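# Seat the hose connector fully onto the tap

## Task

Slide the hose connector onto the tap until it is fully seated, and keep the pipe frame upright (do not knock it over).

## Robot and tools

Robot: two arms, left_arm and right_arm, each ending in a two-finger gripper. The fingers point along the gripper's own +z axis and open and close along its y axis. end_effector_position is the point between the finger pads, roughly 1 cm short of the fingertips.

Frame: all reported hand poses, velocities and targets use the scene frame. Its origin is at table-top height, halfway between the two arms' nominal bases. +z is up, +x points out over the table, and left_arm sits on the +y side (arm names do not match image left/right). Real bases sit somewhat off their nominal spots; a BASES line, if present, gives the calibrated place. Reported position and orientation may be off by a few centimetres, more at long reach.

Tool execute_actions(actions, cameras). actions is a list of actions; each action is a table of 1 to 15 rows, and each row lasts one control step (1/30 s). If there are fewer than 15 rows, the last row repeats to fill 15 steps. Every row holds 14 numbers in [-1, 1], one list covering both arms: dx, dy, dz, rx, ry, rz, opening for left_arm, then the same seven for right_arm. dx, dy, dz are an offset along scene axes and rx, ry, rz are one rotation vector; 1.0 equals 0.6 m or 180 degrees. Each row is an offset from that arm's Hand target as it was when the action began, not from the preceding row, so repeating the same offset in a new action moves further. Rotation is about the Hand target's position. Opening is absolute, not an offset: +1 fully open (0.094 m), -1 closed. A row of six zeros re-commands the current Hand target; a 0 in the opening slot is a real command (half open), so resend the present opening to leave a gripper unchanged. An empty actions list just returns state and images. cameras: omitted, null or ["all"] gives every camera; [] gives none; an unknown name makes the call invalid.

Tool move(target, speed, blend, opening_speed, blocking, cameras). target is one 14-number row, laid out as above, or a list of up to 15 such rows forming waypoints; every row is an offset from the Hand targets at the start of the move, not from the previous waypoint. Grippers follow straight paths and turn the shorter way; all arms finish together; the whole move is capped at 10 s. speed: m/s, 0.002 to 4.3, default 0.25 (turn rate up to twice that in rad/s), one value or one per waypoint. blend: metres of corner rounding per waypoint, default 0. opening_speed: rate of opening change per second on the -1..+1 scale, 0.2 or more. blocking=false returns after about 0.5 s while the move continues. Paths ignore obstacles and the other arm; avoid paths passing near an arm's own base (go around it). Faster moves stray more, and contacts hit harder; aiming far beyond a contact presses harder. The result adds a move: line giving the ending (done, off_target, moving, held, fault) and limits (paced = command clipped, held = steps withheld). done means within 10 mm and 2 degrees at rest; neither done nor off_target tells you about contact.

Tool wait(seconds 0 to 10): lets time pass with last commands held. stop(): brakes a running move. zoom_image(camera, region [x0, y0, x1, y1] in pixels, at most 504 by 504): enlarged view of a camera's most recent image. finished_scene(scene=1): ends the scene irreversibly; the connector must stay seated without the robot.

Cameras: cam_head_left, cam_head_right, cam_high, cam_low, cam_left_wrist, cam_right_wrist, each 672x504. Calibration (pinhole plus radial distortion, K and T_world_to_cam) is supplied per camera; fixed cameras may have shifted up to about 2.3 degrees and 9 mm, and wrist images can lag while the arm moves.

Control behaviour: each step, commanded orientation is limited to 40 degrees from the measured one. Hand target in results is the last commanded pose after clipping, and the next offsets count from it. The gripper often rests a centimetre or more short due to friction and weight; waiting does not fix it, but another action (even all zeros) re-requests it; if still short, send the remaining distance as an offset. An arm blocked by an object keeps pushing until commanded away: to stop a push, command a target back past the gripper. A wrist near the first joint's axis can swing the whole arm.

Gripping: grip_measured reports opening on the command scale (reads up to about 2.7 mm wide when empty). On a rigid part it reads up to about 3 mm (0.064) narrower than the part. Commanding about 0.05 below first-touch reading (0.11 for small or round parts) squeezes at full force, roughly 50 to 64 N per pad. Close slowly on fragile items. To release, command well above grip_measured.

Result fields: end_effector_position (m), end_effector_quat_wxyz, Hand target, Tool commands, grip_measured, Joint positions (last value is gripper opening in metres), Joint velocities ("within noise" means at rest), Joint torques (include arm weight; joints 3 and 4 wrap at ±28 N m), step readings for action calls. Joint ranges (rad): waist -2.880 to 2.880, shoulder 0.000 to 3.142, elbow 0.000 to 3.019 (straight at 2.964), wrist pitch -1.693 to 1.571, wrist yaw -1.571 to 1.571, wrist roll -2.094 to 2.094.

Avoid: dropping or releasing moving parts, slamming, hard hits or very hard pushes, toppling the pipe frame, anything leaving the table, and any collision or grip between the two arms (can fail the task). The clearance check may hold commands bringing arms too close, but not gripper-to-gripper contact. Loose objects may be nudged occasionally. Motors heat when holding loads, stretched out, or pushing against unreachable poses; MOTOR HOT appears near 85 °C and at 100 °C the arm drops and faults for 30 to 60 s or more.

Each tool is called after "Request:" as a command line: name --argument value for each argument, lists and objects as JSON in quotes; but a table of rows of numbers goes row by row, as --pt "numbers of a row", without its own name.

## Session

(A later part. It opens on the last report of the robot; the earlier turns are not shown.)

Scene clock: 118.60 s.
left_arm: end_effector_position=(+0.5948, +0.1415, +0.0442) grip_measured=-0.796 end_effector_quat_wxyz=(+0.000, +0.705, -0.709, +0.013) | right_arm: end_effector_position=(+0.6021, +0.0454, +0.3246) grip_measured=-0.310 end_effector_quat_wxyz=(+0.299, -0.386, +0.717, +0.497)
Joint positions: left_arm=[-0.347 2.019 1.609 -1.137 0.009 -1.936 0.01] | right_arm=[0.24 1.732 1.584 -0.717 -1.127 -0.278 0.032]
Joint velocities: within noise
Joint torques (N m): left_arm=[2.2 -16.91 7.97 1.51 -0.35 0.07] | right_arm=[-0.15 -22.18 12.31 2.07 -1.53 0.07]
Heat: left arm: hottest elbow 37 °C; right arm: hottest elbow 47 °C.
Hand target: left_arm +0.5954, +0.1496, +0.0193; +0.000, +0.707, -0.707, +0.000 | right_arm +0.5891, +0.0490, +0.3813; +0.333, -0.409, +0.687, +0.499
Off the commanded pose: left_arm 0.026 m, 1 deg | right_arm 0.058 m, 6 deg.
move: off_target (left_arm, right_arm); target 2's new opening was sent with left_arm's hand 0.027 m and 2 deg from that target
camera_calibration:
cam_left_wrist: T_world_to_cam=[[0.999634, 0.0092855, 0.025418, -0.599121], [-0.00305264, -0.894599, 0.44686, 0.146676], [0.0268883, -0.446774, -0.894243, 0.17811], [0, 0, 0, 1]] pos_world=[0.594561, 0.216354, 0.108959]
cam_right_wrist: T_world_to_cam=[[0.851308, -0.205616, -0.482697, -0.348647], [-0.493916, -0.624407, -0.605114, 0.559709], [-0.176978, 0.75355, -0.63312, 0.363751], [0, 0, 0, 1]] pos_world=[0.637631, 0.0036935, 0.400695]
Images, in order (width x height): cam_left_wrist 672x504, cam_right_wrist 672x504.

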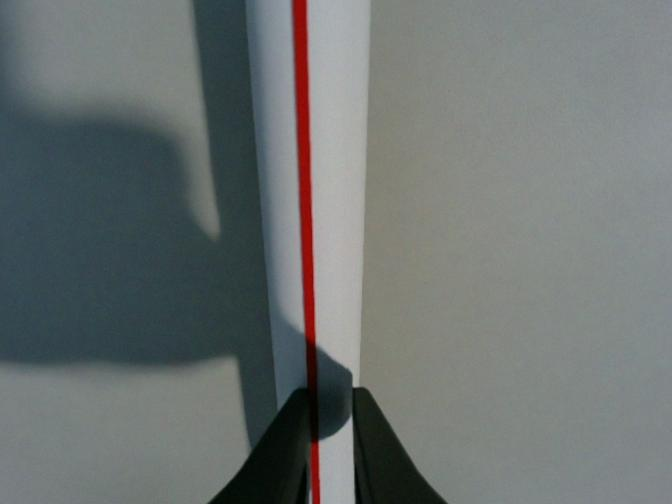

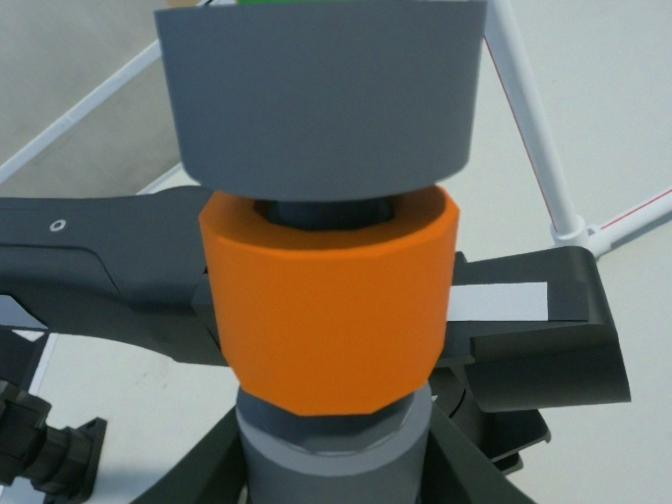

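Request:
move --pt "0 0 0.02 0 0 0 0.3 0 0 0 0 0 0 -0.5" --pt "-0.015 0.01 -0.03 0 0 0 0.3 0 0 0 0 0 0 -0.5" --speed 0.1 --cameras '["cam_left_wrist","cam_low"]'

Scene clock: 119.83 s.
left_arm: end_effector_position=(+0.5898, +0.1450, +0.0226) grip_measured=+0.298 end_effector_quat_wxyz=(-0.006, +0.705, -0.709, +0.015) | right_arm: end_effector_position=(+0.6014, +0.0455, +0.3241) grip_measured=-0.310 end_effector_quat_wxyz=(+0.296, -0.383, +0.718, +0.500)
Joint positions: left_arm=[-0.347 2.025 1.555 -1.07 0.001 -1.935 0.061] | right_arm=[0.24 1.732 1.583 -0.717 -1.13 -0.272 0.032]
Joint velocities: within noise
Joint torques (N m): left_arm=[2.49 -17.61 7.43 0.94 0.02 0.1] | right_arm=[-0.09 -22.18 12.4 2.14 -1.39 0.02]
Heat: left arm: hottest elbow 37 °C; right arm: hottest elbow 46 °C.
Hand target: left_arm +0.5865, +0.1555, +0.0013; +0.000, +0.707, -0.707, +0.000 | right_arm +0.5890, +0.0490, +0.3813; +0.333, -0.409, +0.687, +0.499
Off the commanded pose: left_arm 0.024 m, 2 deg | right_arm 0.059 m, 6 deg.
move: off_target (left_arm, right_arm)
camera_calibration:
cam_left_wrist: T_world_to_cam=[[0.999304, 0.008271, 0.0363647, -0.593627], [-0.00868009, -0.896733, 0.442487, 0.163066], [0.0362693, -0.442495, -0.896037, 0.154363], [0, 0, 0, 1]] pos_world=[0.589031, 0.219442, 0.0877475]
Images, in order (width x height): cam_low 672x504, cam_left_wrist 672x504.

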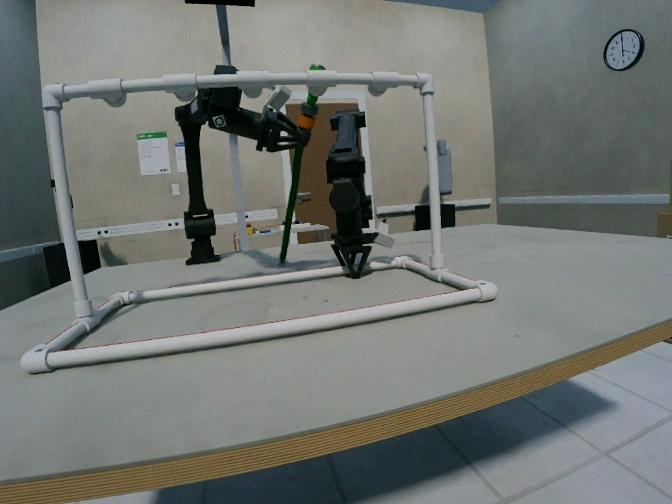

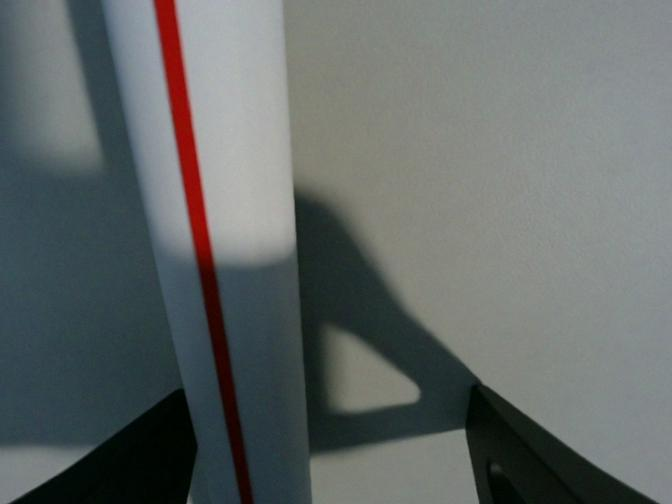

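Request:
move --pt "-0.028 0 0.03 0 0 0 0.3 0 0 0 0 0 0 -0.5" --pt "-0.03 0 -0.012 0 0 0 0.3 0 0 0 0 0 0 -0.5" --speed 0.08 --cameras '["cam_left_wrist"]'

Scene clock: 121.03 s.
left_arm: end_effector_position=(+0.5775, +0.1500, +0.0197) grip_measured=+0.298 end_effector_quat_wxyz=(-0.007, +0.704, -0.709, +0.017) | right_arm: end_effector_position=(+0.6014, +0.0455, +0.3241) grip_measured=-0.310 end_effector_quat_wxyz=(+0.296, -0.383, +0.718, +0.500)
Joint positions: left_arm=[-0.347 1.995 1.497 -1.037 0 -1.935 0.061] | right_arm=[0.24 1.732 1.583 -0.717 -1.13 -0.272 0.032]
Joint velocities: within noise
Joint torques (N m): left_arm=[1.55 -16.73 6.37 1.35 0.03 -0.01] | right_arm=[0.03 -22.12 12.38 2.15 -1.39 0.01]
Heat: left arm: hottest elbow 37 °C; right arm: hottest elbow 46 °C.
Hand target: left_arm +0.5685, +0.1555, -0.0059; +0.000, +0.707, -0.707, +0.000 | right_arm +0.5890, +0.0490, +0.3813; +0.333, -0.409, +0.687, +0.499
Off the commanded pose: left_arm 0.028 m, 2 deg | right_arm 0.059 m, 6 deg.
move: off_target (left_arm, right_arm)
camera_calibration:
cam_left_wrist: T_world_to_cam=[[0.999146, 0.00791067, 0.0405602, -0.58114], [-0.010897, -0.896332, 0.44325, 0.169987], [0.0398618, -0.443313, -0.89548, 0.15245], [0, 0, 0, 1]] pos_world=[0.576419, 0.224545, 0.0847399]
Images, in order (width x height): cam_left_wrist 672x504.

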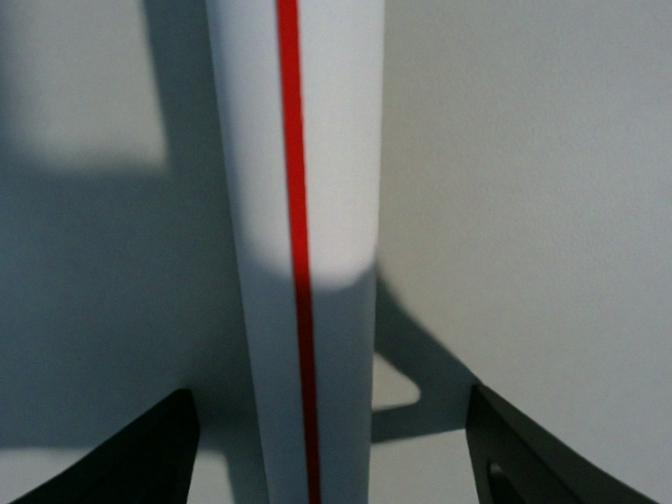

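Request:
move --pt "0 0 -0.012 0 0 0 0.3 0 0 0 0 0 0 -0.5" --pt "0 0 -0.012 0 0 0 -0.8 0 0 0 0 0 0 -0.5" --speed 0.08 --opening_speed 0.9 --cameras '["cam_left_wrist","cam_right_wrist"]'

Scene clock: 124.37 s.
left_arm: end_effector_position=(+0.5759, +0.1498, +0.0193) grip_measured=-0.616 end_effector_quat_wxyz=(-0.006, +0.704, -0.709, +0.020) | right_arm: end_effector_position=(+0.6014, +0.0455, +0.3241) grip_measured=-0.310 end_effector_quat_wxyz=(+0.296, -0.383, +0.718, +0.500)
Joint positions: left_arm=[-0.347 1.989 1.486 -1.026 0.005 -1.935 0.018] | right_arm=[0.24 1.732 1.583 -0.717 -1.13 -0.27 0.032]
Joint velocities: within noise
Joint torques (N m): left_arm=[1.55 -15.5 6.67 1.54 -0.17 -0.01] | right_arm=[-0.03 -22.3 12.36 2.1 -1.38 0]
Heat: left arm: hottest elbow 37 °C; right arm: hottest elbow 45 °C.
Hand target: left_arm +0.5684, +0.1556, -0.0131; +0.000, +0.707, -0.707, +0.000 | right_arm +0.5890, +0.0490, +0.3813; +0.333, -0.409, +0.687, +0.499
Off the commanded pose: left_arm 0.034 m, 2 deg | right_arm 0.059 m, 6 deg.
move: off_target (left_arm, right_arm); target 2's new opening was sent with left_arm's hand 0.034 m and 2 deg from that target
camera_calibration:
cam_left_wrist: T_world_to_cam=[[0.998978, 0.00803436, 0.0444856, -0.579455], [-0.0128074, -0.893455, 0.448969, 0.170449], [0.0433531, -0.44908, -0.892439, 0.150795], [0, 0, 0, 1]] pos_world=[0.574508, 0.224663, 0.0838261]
cam_right_wrist: T_world_to_cam=[[0.846529, -0.204622, -0.491446, -0.342595], [-0.499923, -0.622816, -0.601811, 0.561537], [-0.182937, 0.755136, -0.629527, 0.365542], [0, 0, 0, 1]] pos_world=[0.637613, 0.00359784, 0.399691]
Images, in order (width x height): cam_left_wrist 672x504, cam_right_wrist 672x504.

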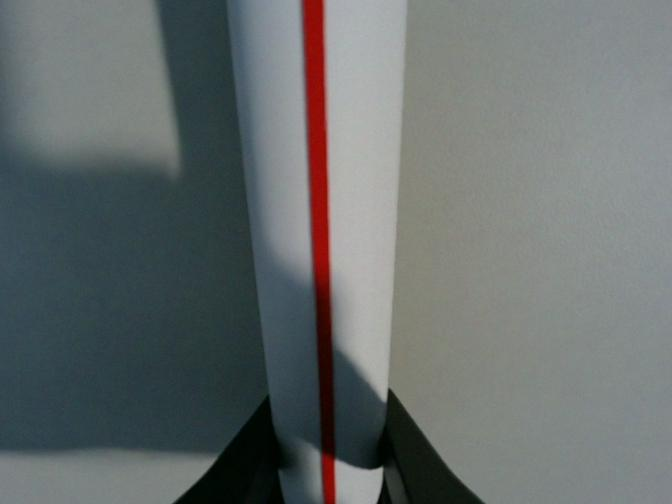

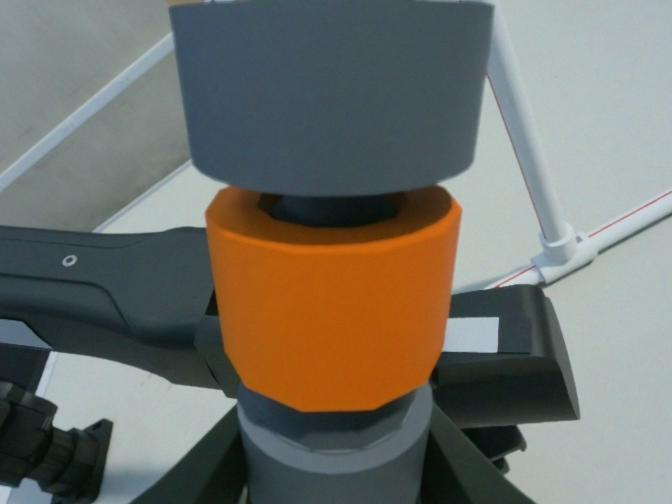

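Request:
move --target '[0,0,-0.02,0,0,0,-0.8,0.095,0.033,0.047,-0.005,-0.019,0.009,-0.5]' --speed 0.08 --cameras '["cam_low","cam_right_wrist","cam_high"]'

Scene clock: 126.23 s.
left_arm: end_effector_position=(+0.5931, +0.1579, +0.0199) grip_measured=-0.616 end_effector_quat_wxyz=(-0.025, +0.714, -0.698, +0.042) | right_arm: end_effector_position=(+0.6283, +0.0562, +0.3263) grip_measured=-0.310 end_effector_quat_wxyz=(+0.277, -0.395, +0.719, +0.500)
Joint positions: left_arm=[-0.328 1.989 1.485 -0.97 -0.011 -1.945 0.018] | right_arm=[0.245 1.84 1.759 -0.883 -1.134 -0.354 0.032]
Joint velocities: within noise
Joint torques (N m): left_arm=[0.21 -14.39 6.08 0.23 0.5 0.11] | right_arm=[-0.26 -21.01 20.88 2.44 -1.04 -0.03]
Heat: left arm: hottest elbow 37 °C; right arm: hottest elbow 45 °C.
Hand target: left_arm +0.5685, +0.1554, -0.0251; +0.000, +0.707, -0.707, +0.000 | right_arm +0.6461, +0.0688, +0.4095; +0.343, -0.436, +0.675, +0.486
Off the commanded pose: left_arm 0.051 m, 6 deg | right_arm 0.086 m, 10 deg.
move: off_target (left_arm, right_arm)
camera_calibration:
cam_right_wrist: T_world_to_cam=[[0.845836, -0.185855, -0.50002, -0.359973], [-0.486163, -0.65438, -0.579165, 0.568804], [-0.219562, 0.73297, -0.643854, 0.392574], [0, 0, 0, 1]] pos_world=[0.667204, 0.0175666, 0.402198]
Images, in order (width x height): cam_high 672x504, cam_low 672x504, cam_right_wrist 672x504.

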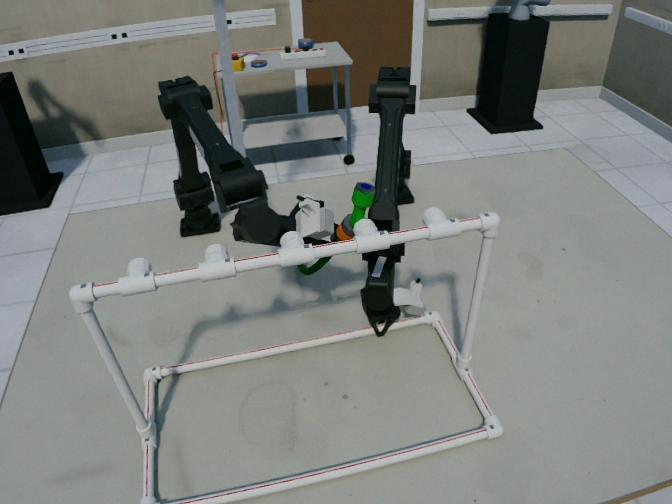

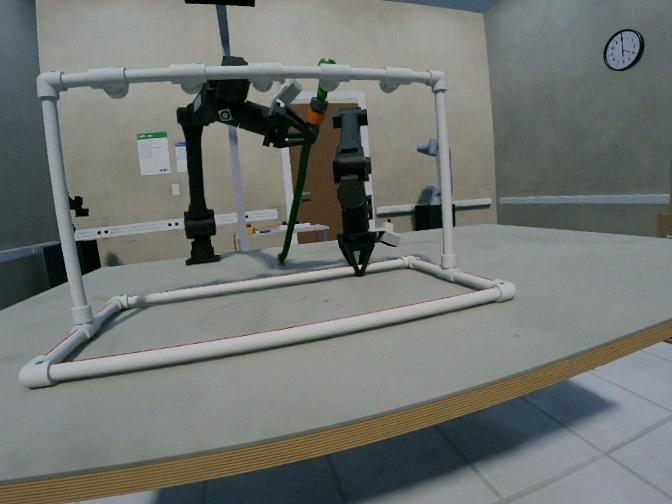

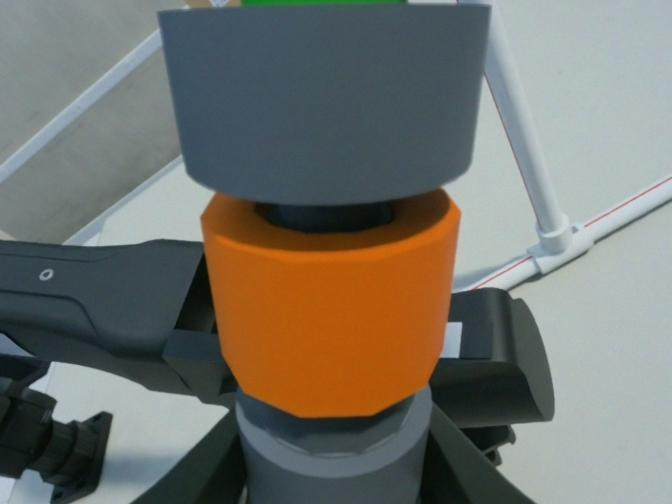

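Request:
move --target '[-0.1,-0.02,-0.08,0,0,0,-0.8,0.0,0.0,0.07,0,-0.01,0,-0.5]' --speed 0.08 --cameras '["cam_low","cam_right_wrist","cam_high"]'

Scene clock: 127.97 s.
left_arm: end_effector_position=(+0.5815, +0.1610, +0.0157) grip_measured=-0.616 end_effector_quat_wxyz=(-0.055, +0.722, -0.683, +0.092) | right_arm: end_effector_position=(+0.6249, +0.0587, +0.3303) grip_measured=-0.310 end_effector_quat_wxyz=(+0.262, -0.398, +0.726, +0.496)
Joint positions: left_arm=[-0.335 1.911 1.333 -0.78 -0.029 -1.982 0.018] | right_arm=[0.251 1.85 1.8 -0.971 -1.121 -0.39 0.032]
Joint velocities: within noise
Joint torques (N m): left_arm=[-3.72 -10.64 0.73 -0.77 0.96 -0.06] | right_arm=[-0.91 -23.59 23.56 2.71 -1.38 0.14]
Heat: left arm: hottest elbow 36 °C; right arm: hottest elbow 46 °C.
Hand target: left_arm +0.5085, +0.1435, -0.0731; +0.000, +0.707, -0.707, +0.000 | right_arm +0.6461, +0.0687, +0.4517; +0.354, -0.444, +0.669, +0.479
Off the commanded pose: left_arm 0.116 m, 13 deg | right_arm 0.123 m, 14 deg.
move: off_target (left_arm, right_arm)
camera_calibration:
cam_right_wrist: T_world_to_cam=[[0.838929, -0.18798, -0.510746, -0.346605], [-0.488261, -0.674518, -0.553739, 0.565078], [-0.240416, 0.713925, -0.657656, 0.411353], [0, 0, 0, 1]] pos_world=[0.665578, 0.0223255, 0.406407]
Images, in order (width x height): cam_high 672x504, cam_low 672x504, cam_right_wrist 672x504.

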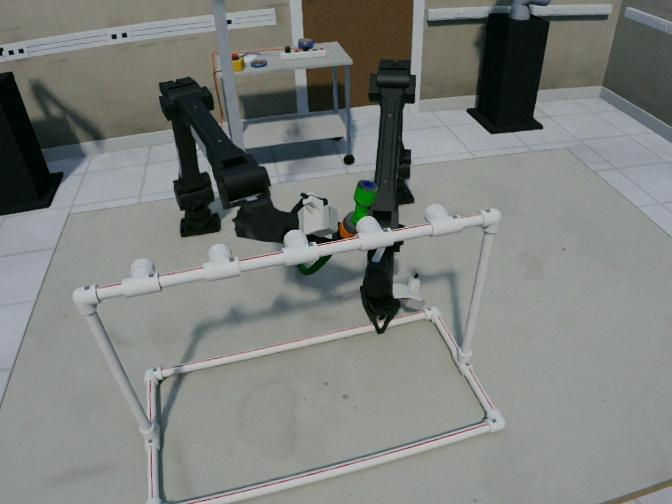

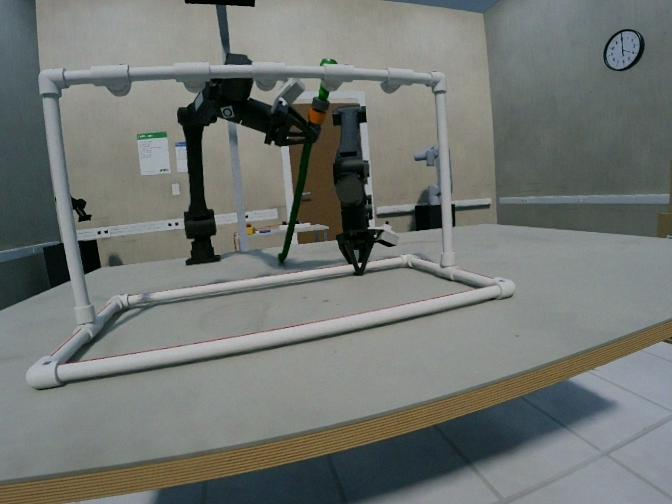

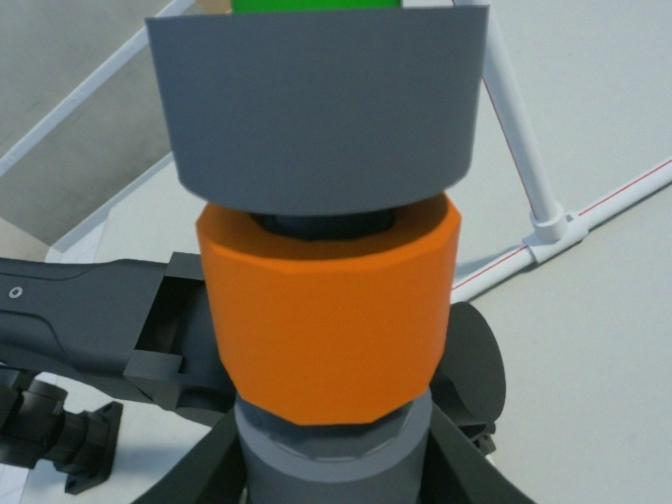

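Request:
move --target '[0.0,-0.0,-0.08,0,0,0,-0.9,0.01,-0.01,0.08,0.005,-0.035,0,-0.5]' --speed 0.08 --cameras '["cam_low","cam_right_wrist","cam_high"]'

Scene clock: 129.60 s.
left_arm: end_effector_position=(+0.5859, +0.1550, +0.0147) grip_measured=-0.617 end_effector_quat_wxyz=(-0.064, +0.725, -0.675, +0.121) | right_arm: end_effector_position=(+0.6324, +0.0560, +0.3334) grip_measured=-0.310 end_effector_quat_wxyz=(+0.269, -0.405, +0.728, +0.484)
Joint positions: left_arm=[-0.342 1.9 1.301 -0.698 -0.028 -2.005 0.018] | right_arm=[0.247 1.863 1.837 -1 -1.101 -0.419 0.032]
Joint velocities: within noise
Joint torques (N m): left_arm=[-3.19 -4.89 -0.03 -0.08 1.01 0.18] | right_arm=[-1.32 -26.75 25.62 2.92 -2.12 -0.11]
Heat: left arm: hottest elbow 36 °C; right arm: hottest elbow 47 °C.
Hand target: left_arm +0.5086, +0.1434, -0.1209; +0.000, +0.707, -0.707, +0.000 | right_arm +0.6521, +0.0627, +0.4996; +0.394, -0.467, +0.645, +0.459
Off the commanded pose: left_arm 0.157 m, 16 deg | right_arm 0.168 m, 19 deg.
move: off_target (left_arm, right_arm)
camera_calibration:
cam_right_wrist: T_world_to_cam=[[0.850349, -0.200671, -0.486455, -0.366414], [-0.477625, -0.682336, -0.553437, 0.562282], [-0.220867, 0.702958, -0.676068, 0.411468], [0, 0, 0, 1]] pos_world=[0.671019, 0.0208921, 0.411125]
Images, in order (width x height): cam_high 672x504, cam_low 672x504, cam_right_wrist 672x504.

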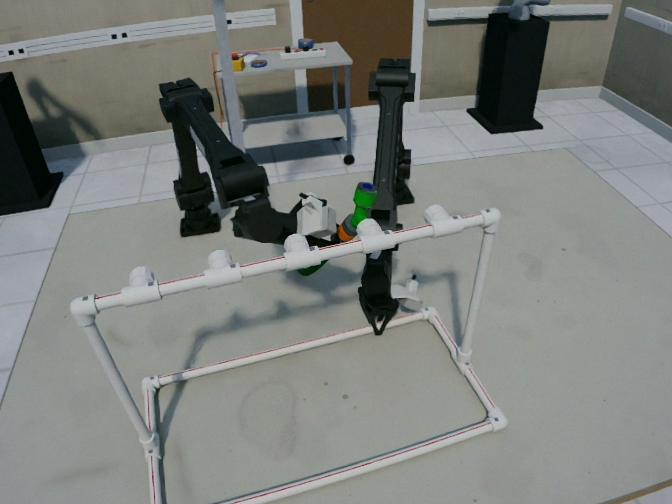

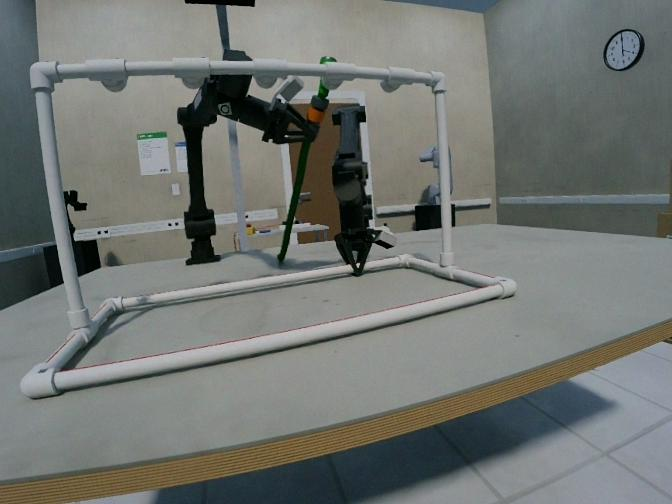

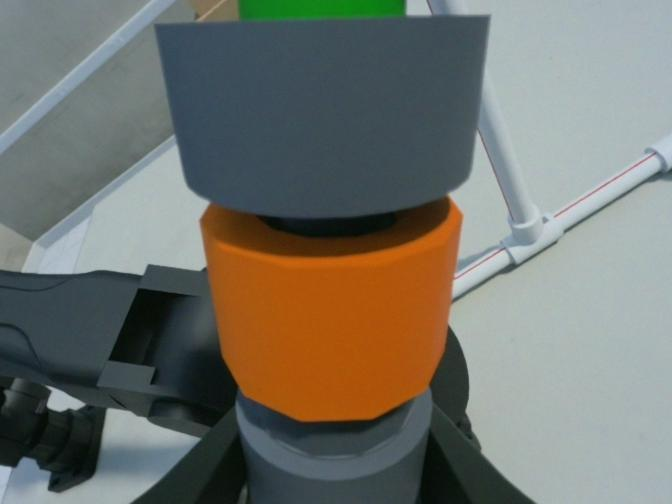

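Request:
move --pt "0 0 -0.02 0 0 0 -0.9 0 0 0.02 0.04 0.022 0.066 -0.5" --pt "0 0 -0.03 0 0 0 -0.9 0 0 0.03 -0.04 -0.022 -0.066 -0.5" --pt "0 0 -0.03 0 0 0 -0.9 0 0 0.03 0 0 0 -0.5" --speed 0.2 --cameras '["cam_low","cam_right_wrist","cam_high"]'

Scene clock: 133.03 s.
left_arm: end_effector_position=(+0.5977, +0.1493, +0.0135) grip_measured=-0.618 end_effector_quat_wxyz=(-0.072, +0.731, -0.662, +0.146) | right_arm: end_effector_position=(+0.6530, +0.0551, +0.3400) grip_measured=-0.310 end_effector_quat_wxyz=(+0.274, -0.408, +0.732, +0.472)
Joint positions: left_arm=[-0.344 1.909 1.299 -0.635 -0.028 -2.033 0.018] | right_arm=[0.24 1.914 1.937 -1.052 -1.078 -0.435 0.032]
Joint velocities: within noise
Joint torques (N m): left_arm=[-2.73 -3.96 -0.42 -1.5 1.22 0.5] | right_arm=[-0.91 -29.39 23.79 2.66 -3.12 -0.01]
Heat: left arm: hottest elbow 36 °C; right arm: hottest elbow 49 °C.
Hand target: left_arm +0.5083, +0.1434, -0.1391; +0.000, +0.707, -0.708, +0.000 | right_arm +0.6521, +0.0628, +0.5174; +0.394, -0.467, +0.645, +0.459
Off the commanded pose: left_arm 0.177 m, 20 deg | right_arm 0.178 m, 18 deg.
move: off_target (left_arm, right_arm)
camera_calibration:
cam_right_wrist: T_world_to_cam=[[0.856348, -0.220154, -0.467118, -0.390322], [-0.475914, -0.687558, -0.548425, 0.57265], [-0.200433, 0.691951, -0.693563, 0.414402], [0, 0, 0, 1]] pos_world=[0.689843, 0.0210534, 0.419143]
Images, in order (width x height): cam_high 672x504, cam_low 672x504, cam_right_wrist 672x504.

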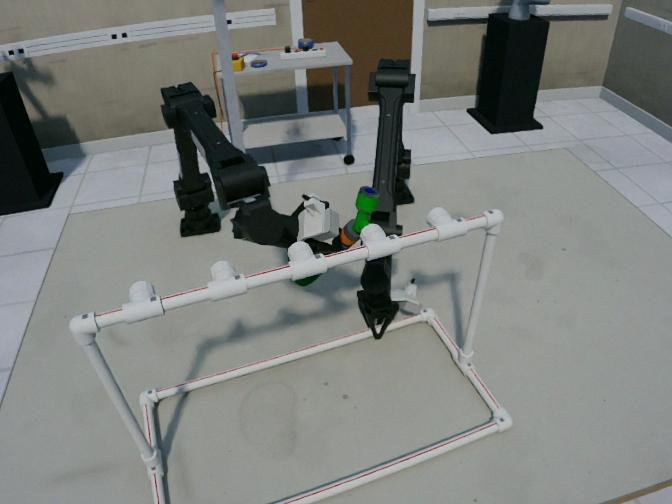

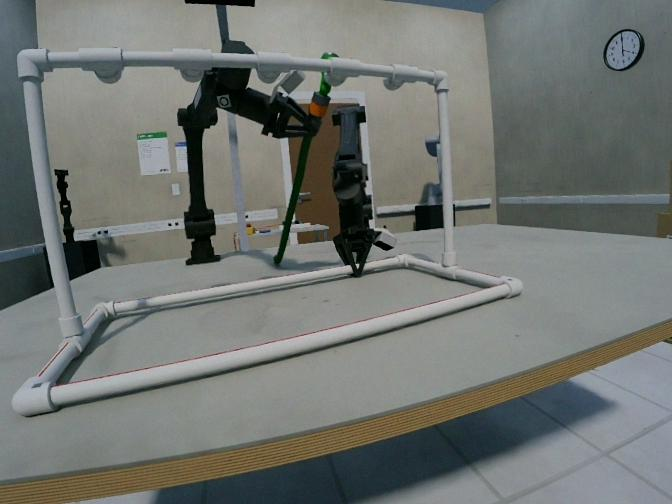

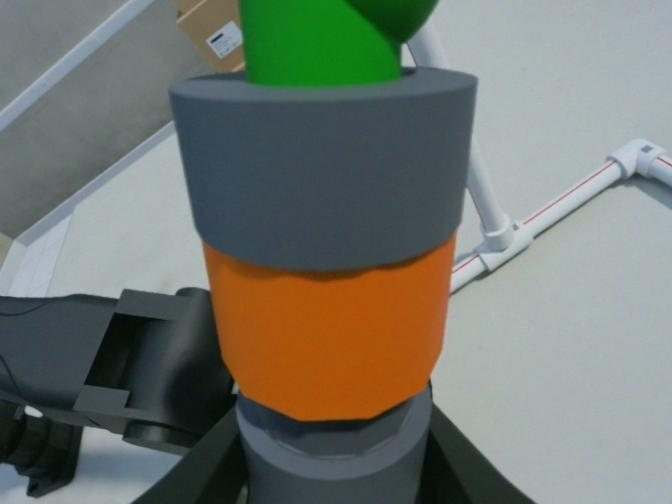

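Request:
zoom_image --camera "cam_right_wrist" --region '[150, 150, 500, 450]'

Scaled by 1.440 from the camera's 672x504 image, which has a finer 960x720 frame.

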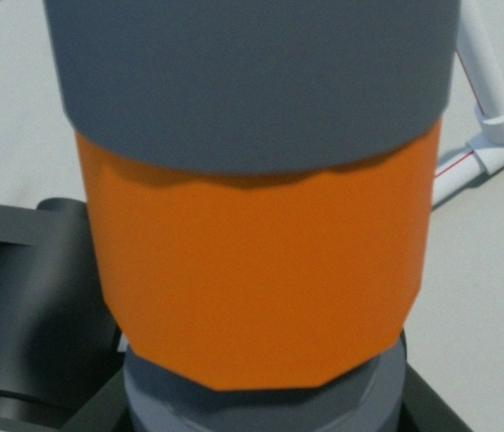

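Request:
move --pt "0.1 0 0.15 0 0 0 -0.9 0.0 0 -0.15 0 0.03 0 -0.5" --pt "0.137 0.01 0.25 0 0 0 -0.9 0.01 0 -0.25 -0.005 0.05 0 -0.5" --speed 0.1

Scene clock: 135.57 s.
left_arm: end_effector_position=(+0.6017, +0.1537, +0.0262) grip_measured=-0.620 end_effector_quat_wxyz=(-0.017, +0.738, -0.674, +0.033) | right_arm: end_effector_position=(+0.6572, +0.0607, +0.3377) grip_measured=-0.310 end_effector_quat_wxyz=(+0.297, -0.405, +0.705, +0.501)
Joint positions: left_arm=[-0.328 2.016 1.55 -1.031 -0.007 -2.015 0.018] | right_arm=[0.238 1.908 1.873 -0.881 -1.154 -0.358 0.032]
Joint velocities: within noise
Joint torques (N m): left_arm=[0.44 -16.67 10.67 -1.78 0.39 0.82] | right_arm=[-0.5 -21.95 11.25 3.69 -0.68 -0.2]
Heat: left arm: hottest elbow 35 °C; right arm: hottest elbow 49 °C.
Hand target: left_arm +0.5906, +0.1496, +0.0110; +0.000, +0.707, -0.707, +0.000 | right_arm +0.6581, +0.0626, +0.3675; +0.338, -0.432, +0.678, +0.489
Off the commanded pose: left_arm 0.020 m, 7 deg | right_arm 0.030 m, 7 deg.
move: off_target (left_arm, right_arm)
camera_calibration:
cam_left_wrist: T_world_to_cam=[[0.991379, 0.106848, 0.0758321, -0.617057], [0.0610828, -0.88893, 0.453951, 0.12588], [0.115913, -0.445406, -0.887794, 0.113335], [0, 0, 0, 1]] pos_world=[0.590911, 0.228309, 0.0902673]
cam_right_wrist: T_world_to_cam=[[0.868372, -0.16765, -0.466716, -0.405084], [-0.455653, -0.641183, -0.617466, 0.584415], [-0.195732, 0.748851, -0.633176, 0.382837], [0, 0, 0, 1]] pos_world=[0.692987, 0.020117, 0.4142]

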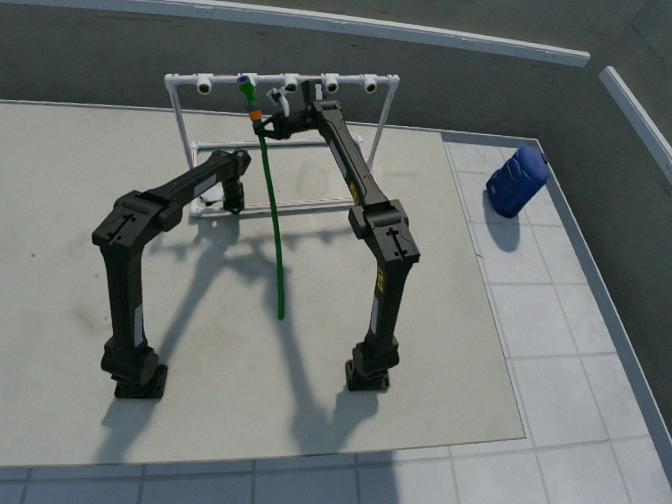

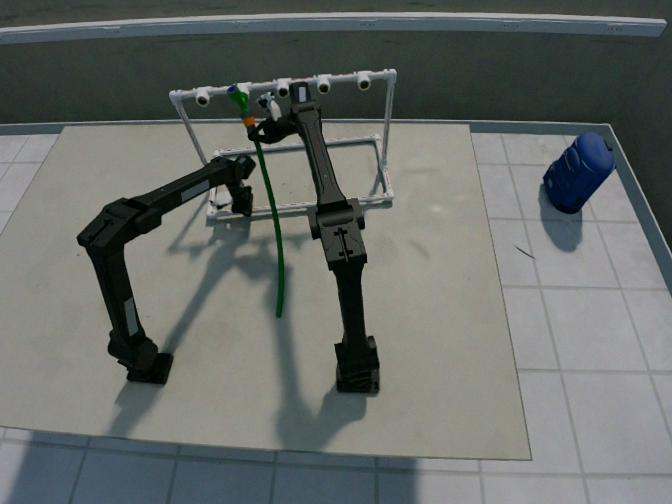

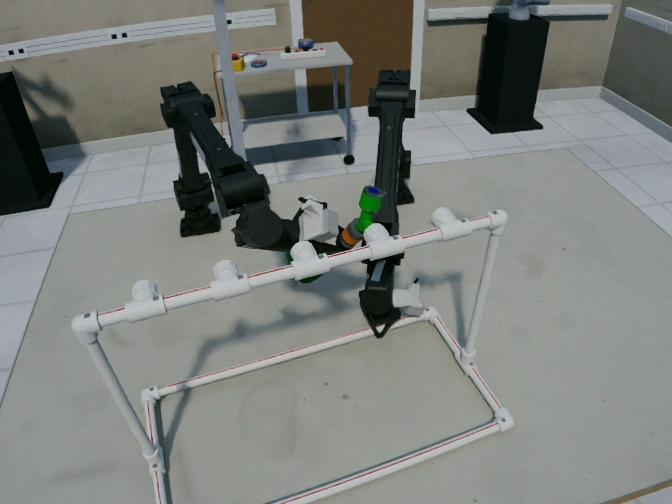

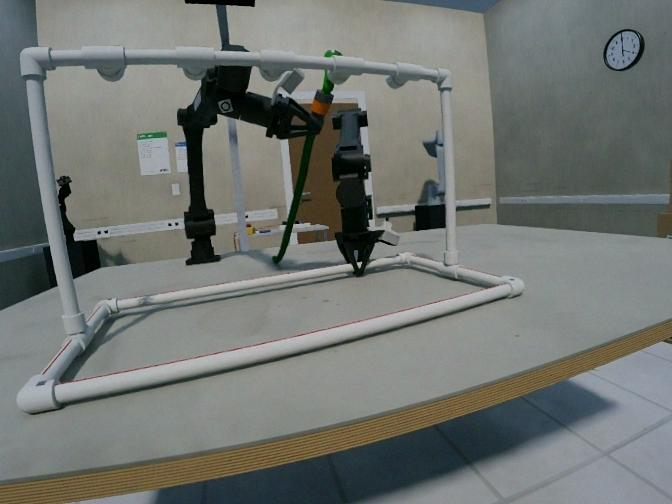

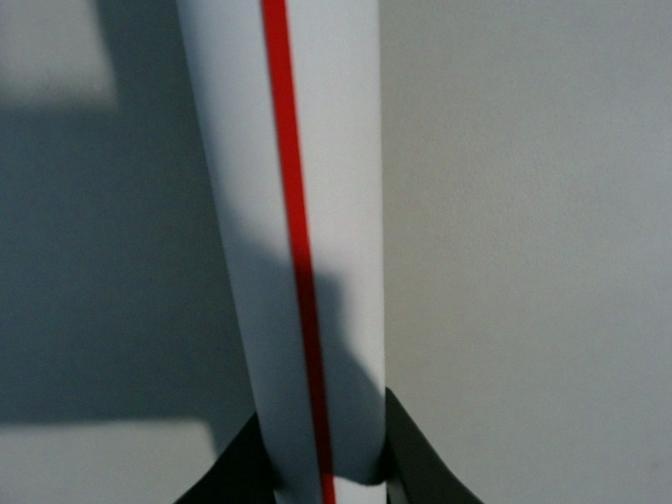

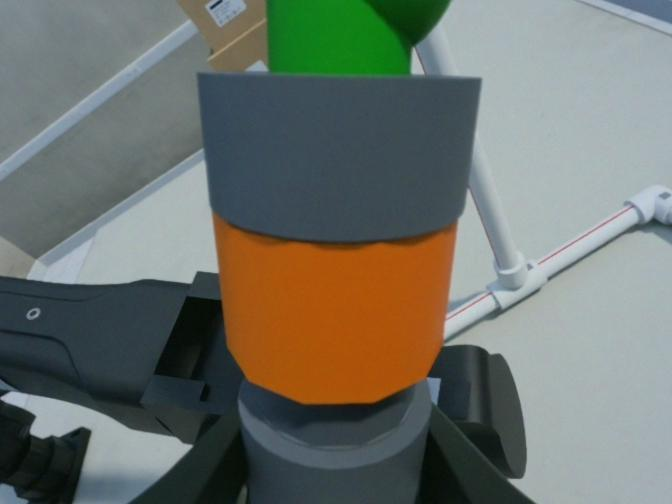

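Request:
move --pt "0 0 -0.035 0 0 0 -0.9 0.0 0 0 0 0 0 -0.5" --pt "0 0 -0.035 0 0 0 -0.9 0.0 0 0 0 0 0 0.7" --pt "0 0 -0.035 0 0 0 -0.9 0.0 -0.11 0.045 0 0 0 0.7" --pt "0 0 -0.035 0 0 0 -0.9 -0.15 -0.25 0.045 0 0 0 0.7" --speed '[0.08,0.1,0.1,0.2]' --opening_speed 1.2

Scene clock: 140.93 s.
left_arm: end_effector_position=(+0.6033, +0.1555, +0.0209) grip_measured=-0.621 end_effector_quat_wxyz=(-0.016, +0.736, -0.676, +0.032) | right_arm: end_effector_position=(+0.5622, -0.0877, +0.3929) grip_measured=+0.698 end_effector_quat_wxyz=(+0.336, -0.428, +0.680, +0.490)
Joint positions: left_arm=[-0.324 2.025 1.55 -1.025 -0.005 -2.005 0.018] | right_arm=[0.004 1.663 1.702 -1.433 -1.269 -0.978 0.08]
Joint velocities: within noise
Joint torques (N m): left_arm=[0.09 -15.27 9.05 -0.29 0.29 0.73] | right_arm=[-0.67 -14.04 11.66 0.49 -0.64 -0.07]
Heat: left arm: hottest elbow 35 °C; right arm: hottest elbow 48 °C.
Hand target: left_arm +0.5907, +0.1495, -0.0100; +0.000, +0.707, -0.707, +0.000 | right_arm +0.5681, -0.0874, +0.3945; +0.338, -0.432, +0.678, +0.490
Off the commanded pose: left_arm 0.034 m, 6 deg | right_arm 0.006 m, 1 deg.
move: off_target (left_arm); target 2's new opening was sent with right_arm's hand 0.033 m and 7 deg from that target
camera_calibration:
cam_left_wrist: T_world_to_cam=[[0.992176, 0.101122, 0.0732209, -0.617986], [0.0571116, -0.88914, 0.454058, 0.132242], [0.111019, -0.446324, -0.887958, 0.112356], [0, 0, 0, 1]] pos_world=[0.593125, 0.230221, 0.0849716]
cam_right_wrist: T_world_to_cam=[[0.913121, -0.149602, -0.379249, -0.379553], [-0.38433, -0.626228, -0.678328, 0.465125], [-0.136017, 0.765152, -0.629318, 0.476666], [0, 0, 0, 1]] pos_world=[0.590174, -0.13023, 0.471537]

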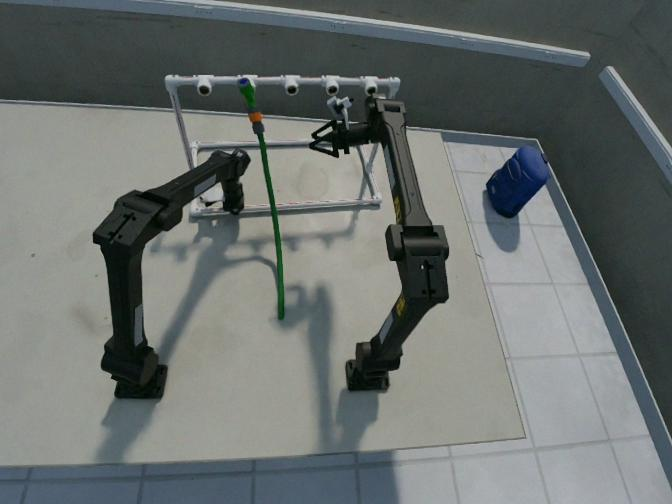

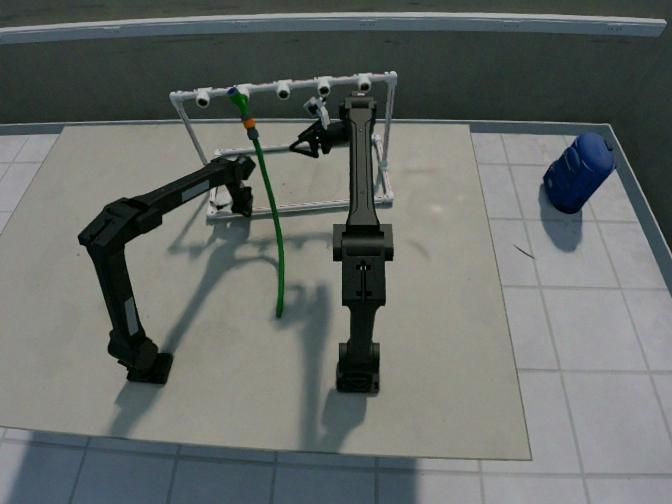

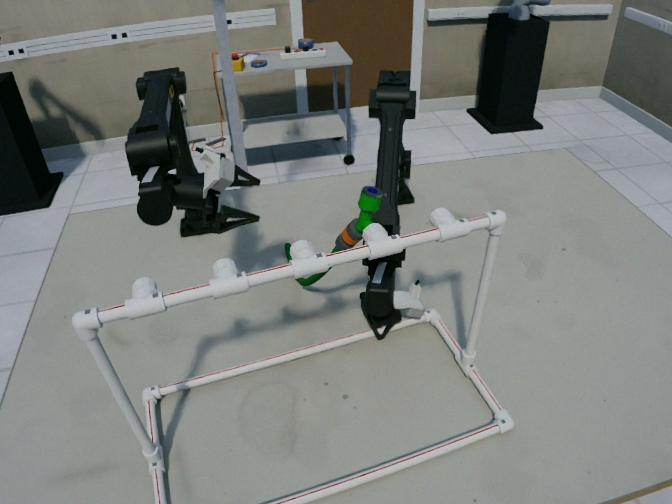

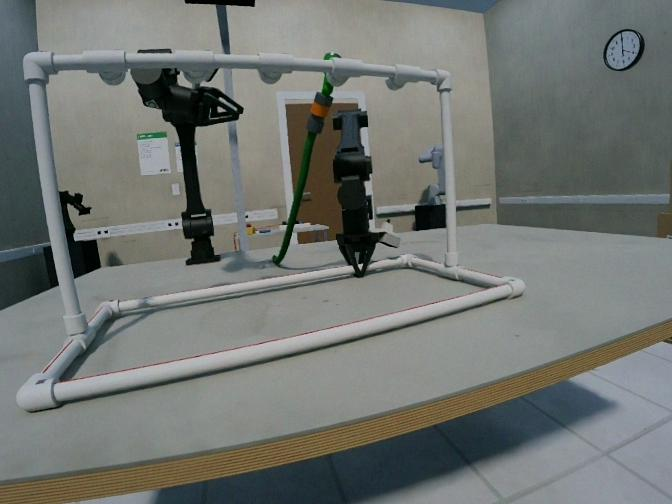

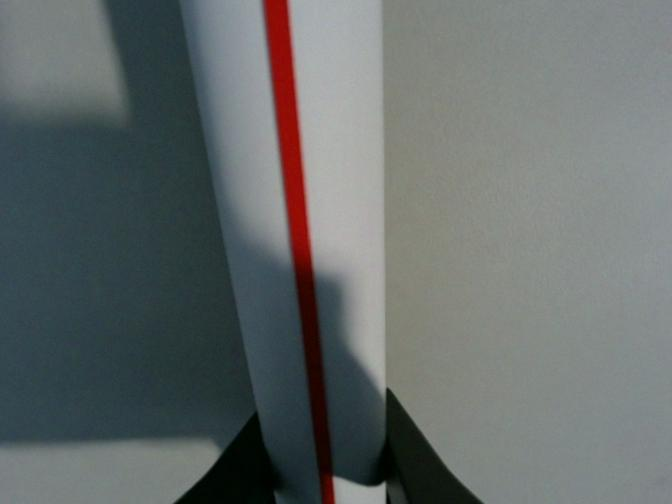

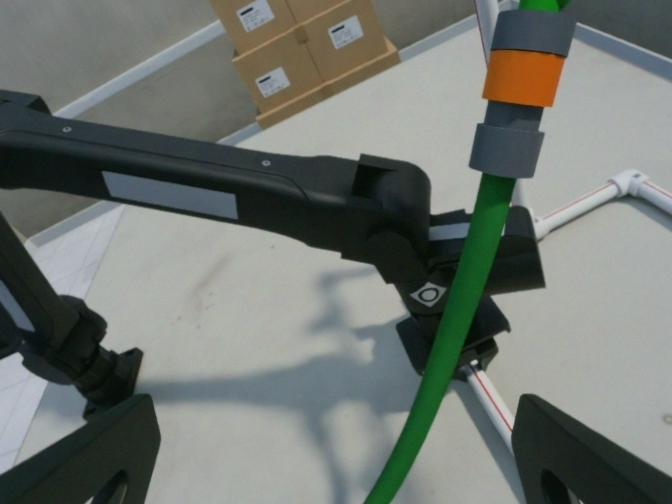

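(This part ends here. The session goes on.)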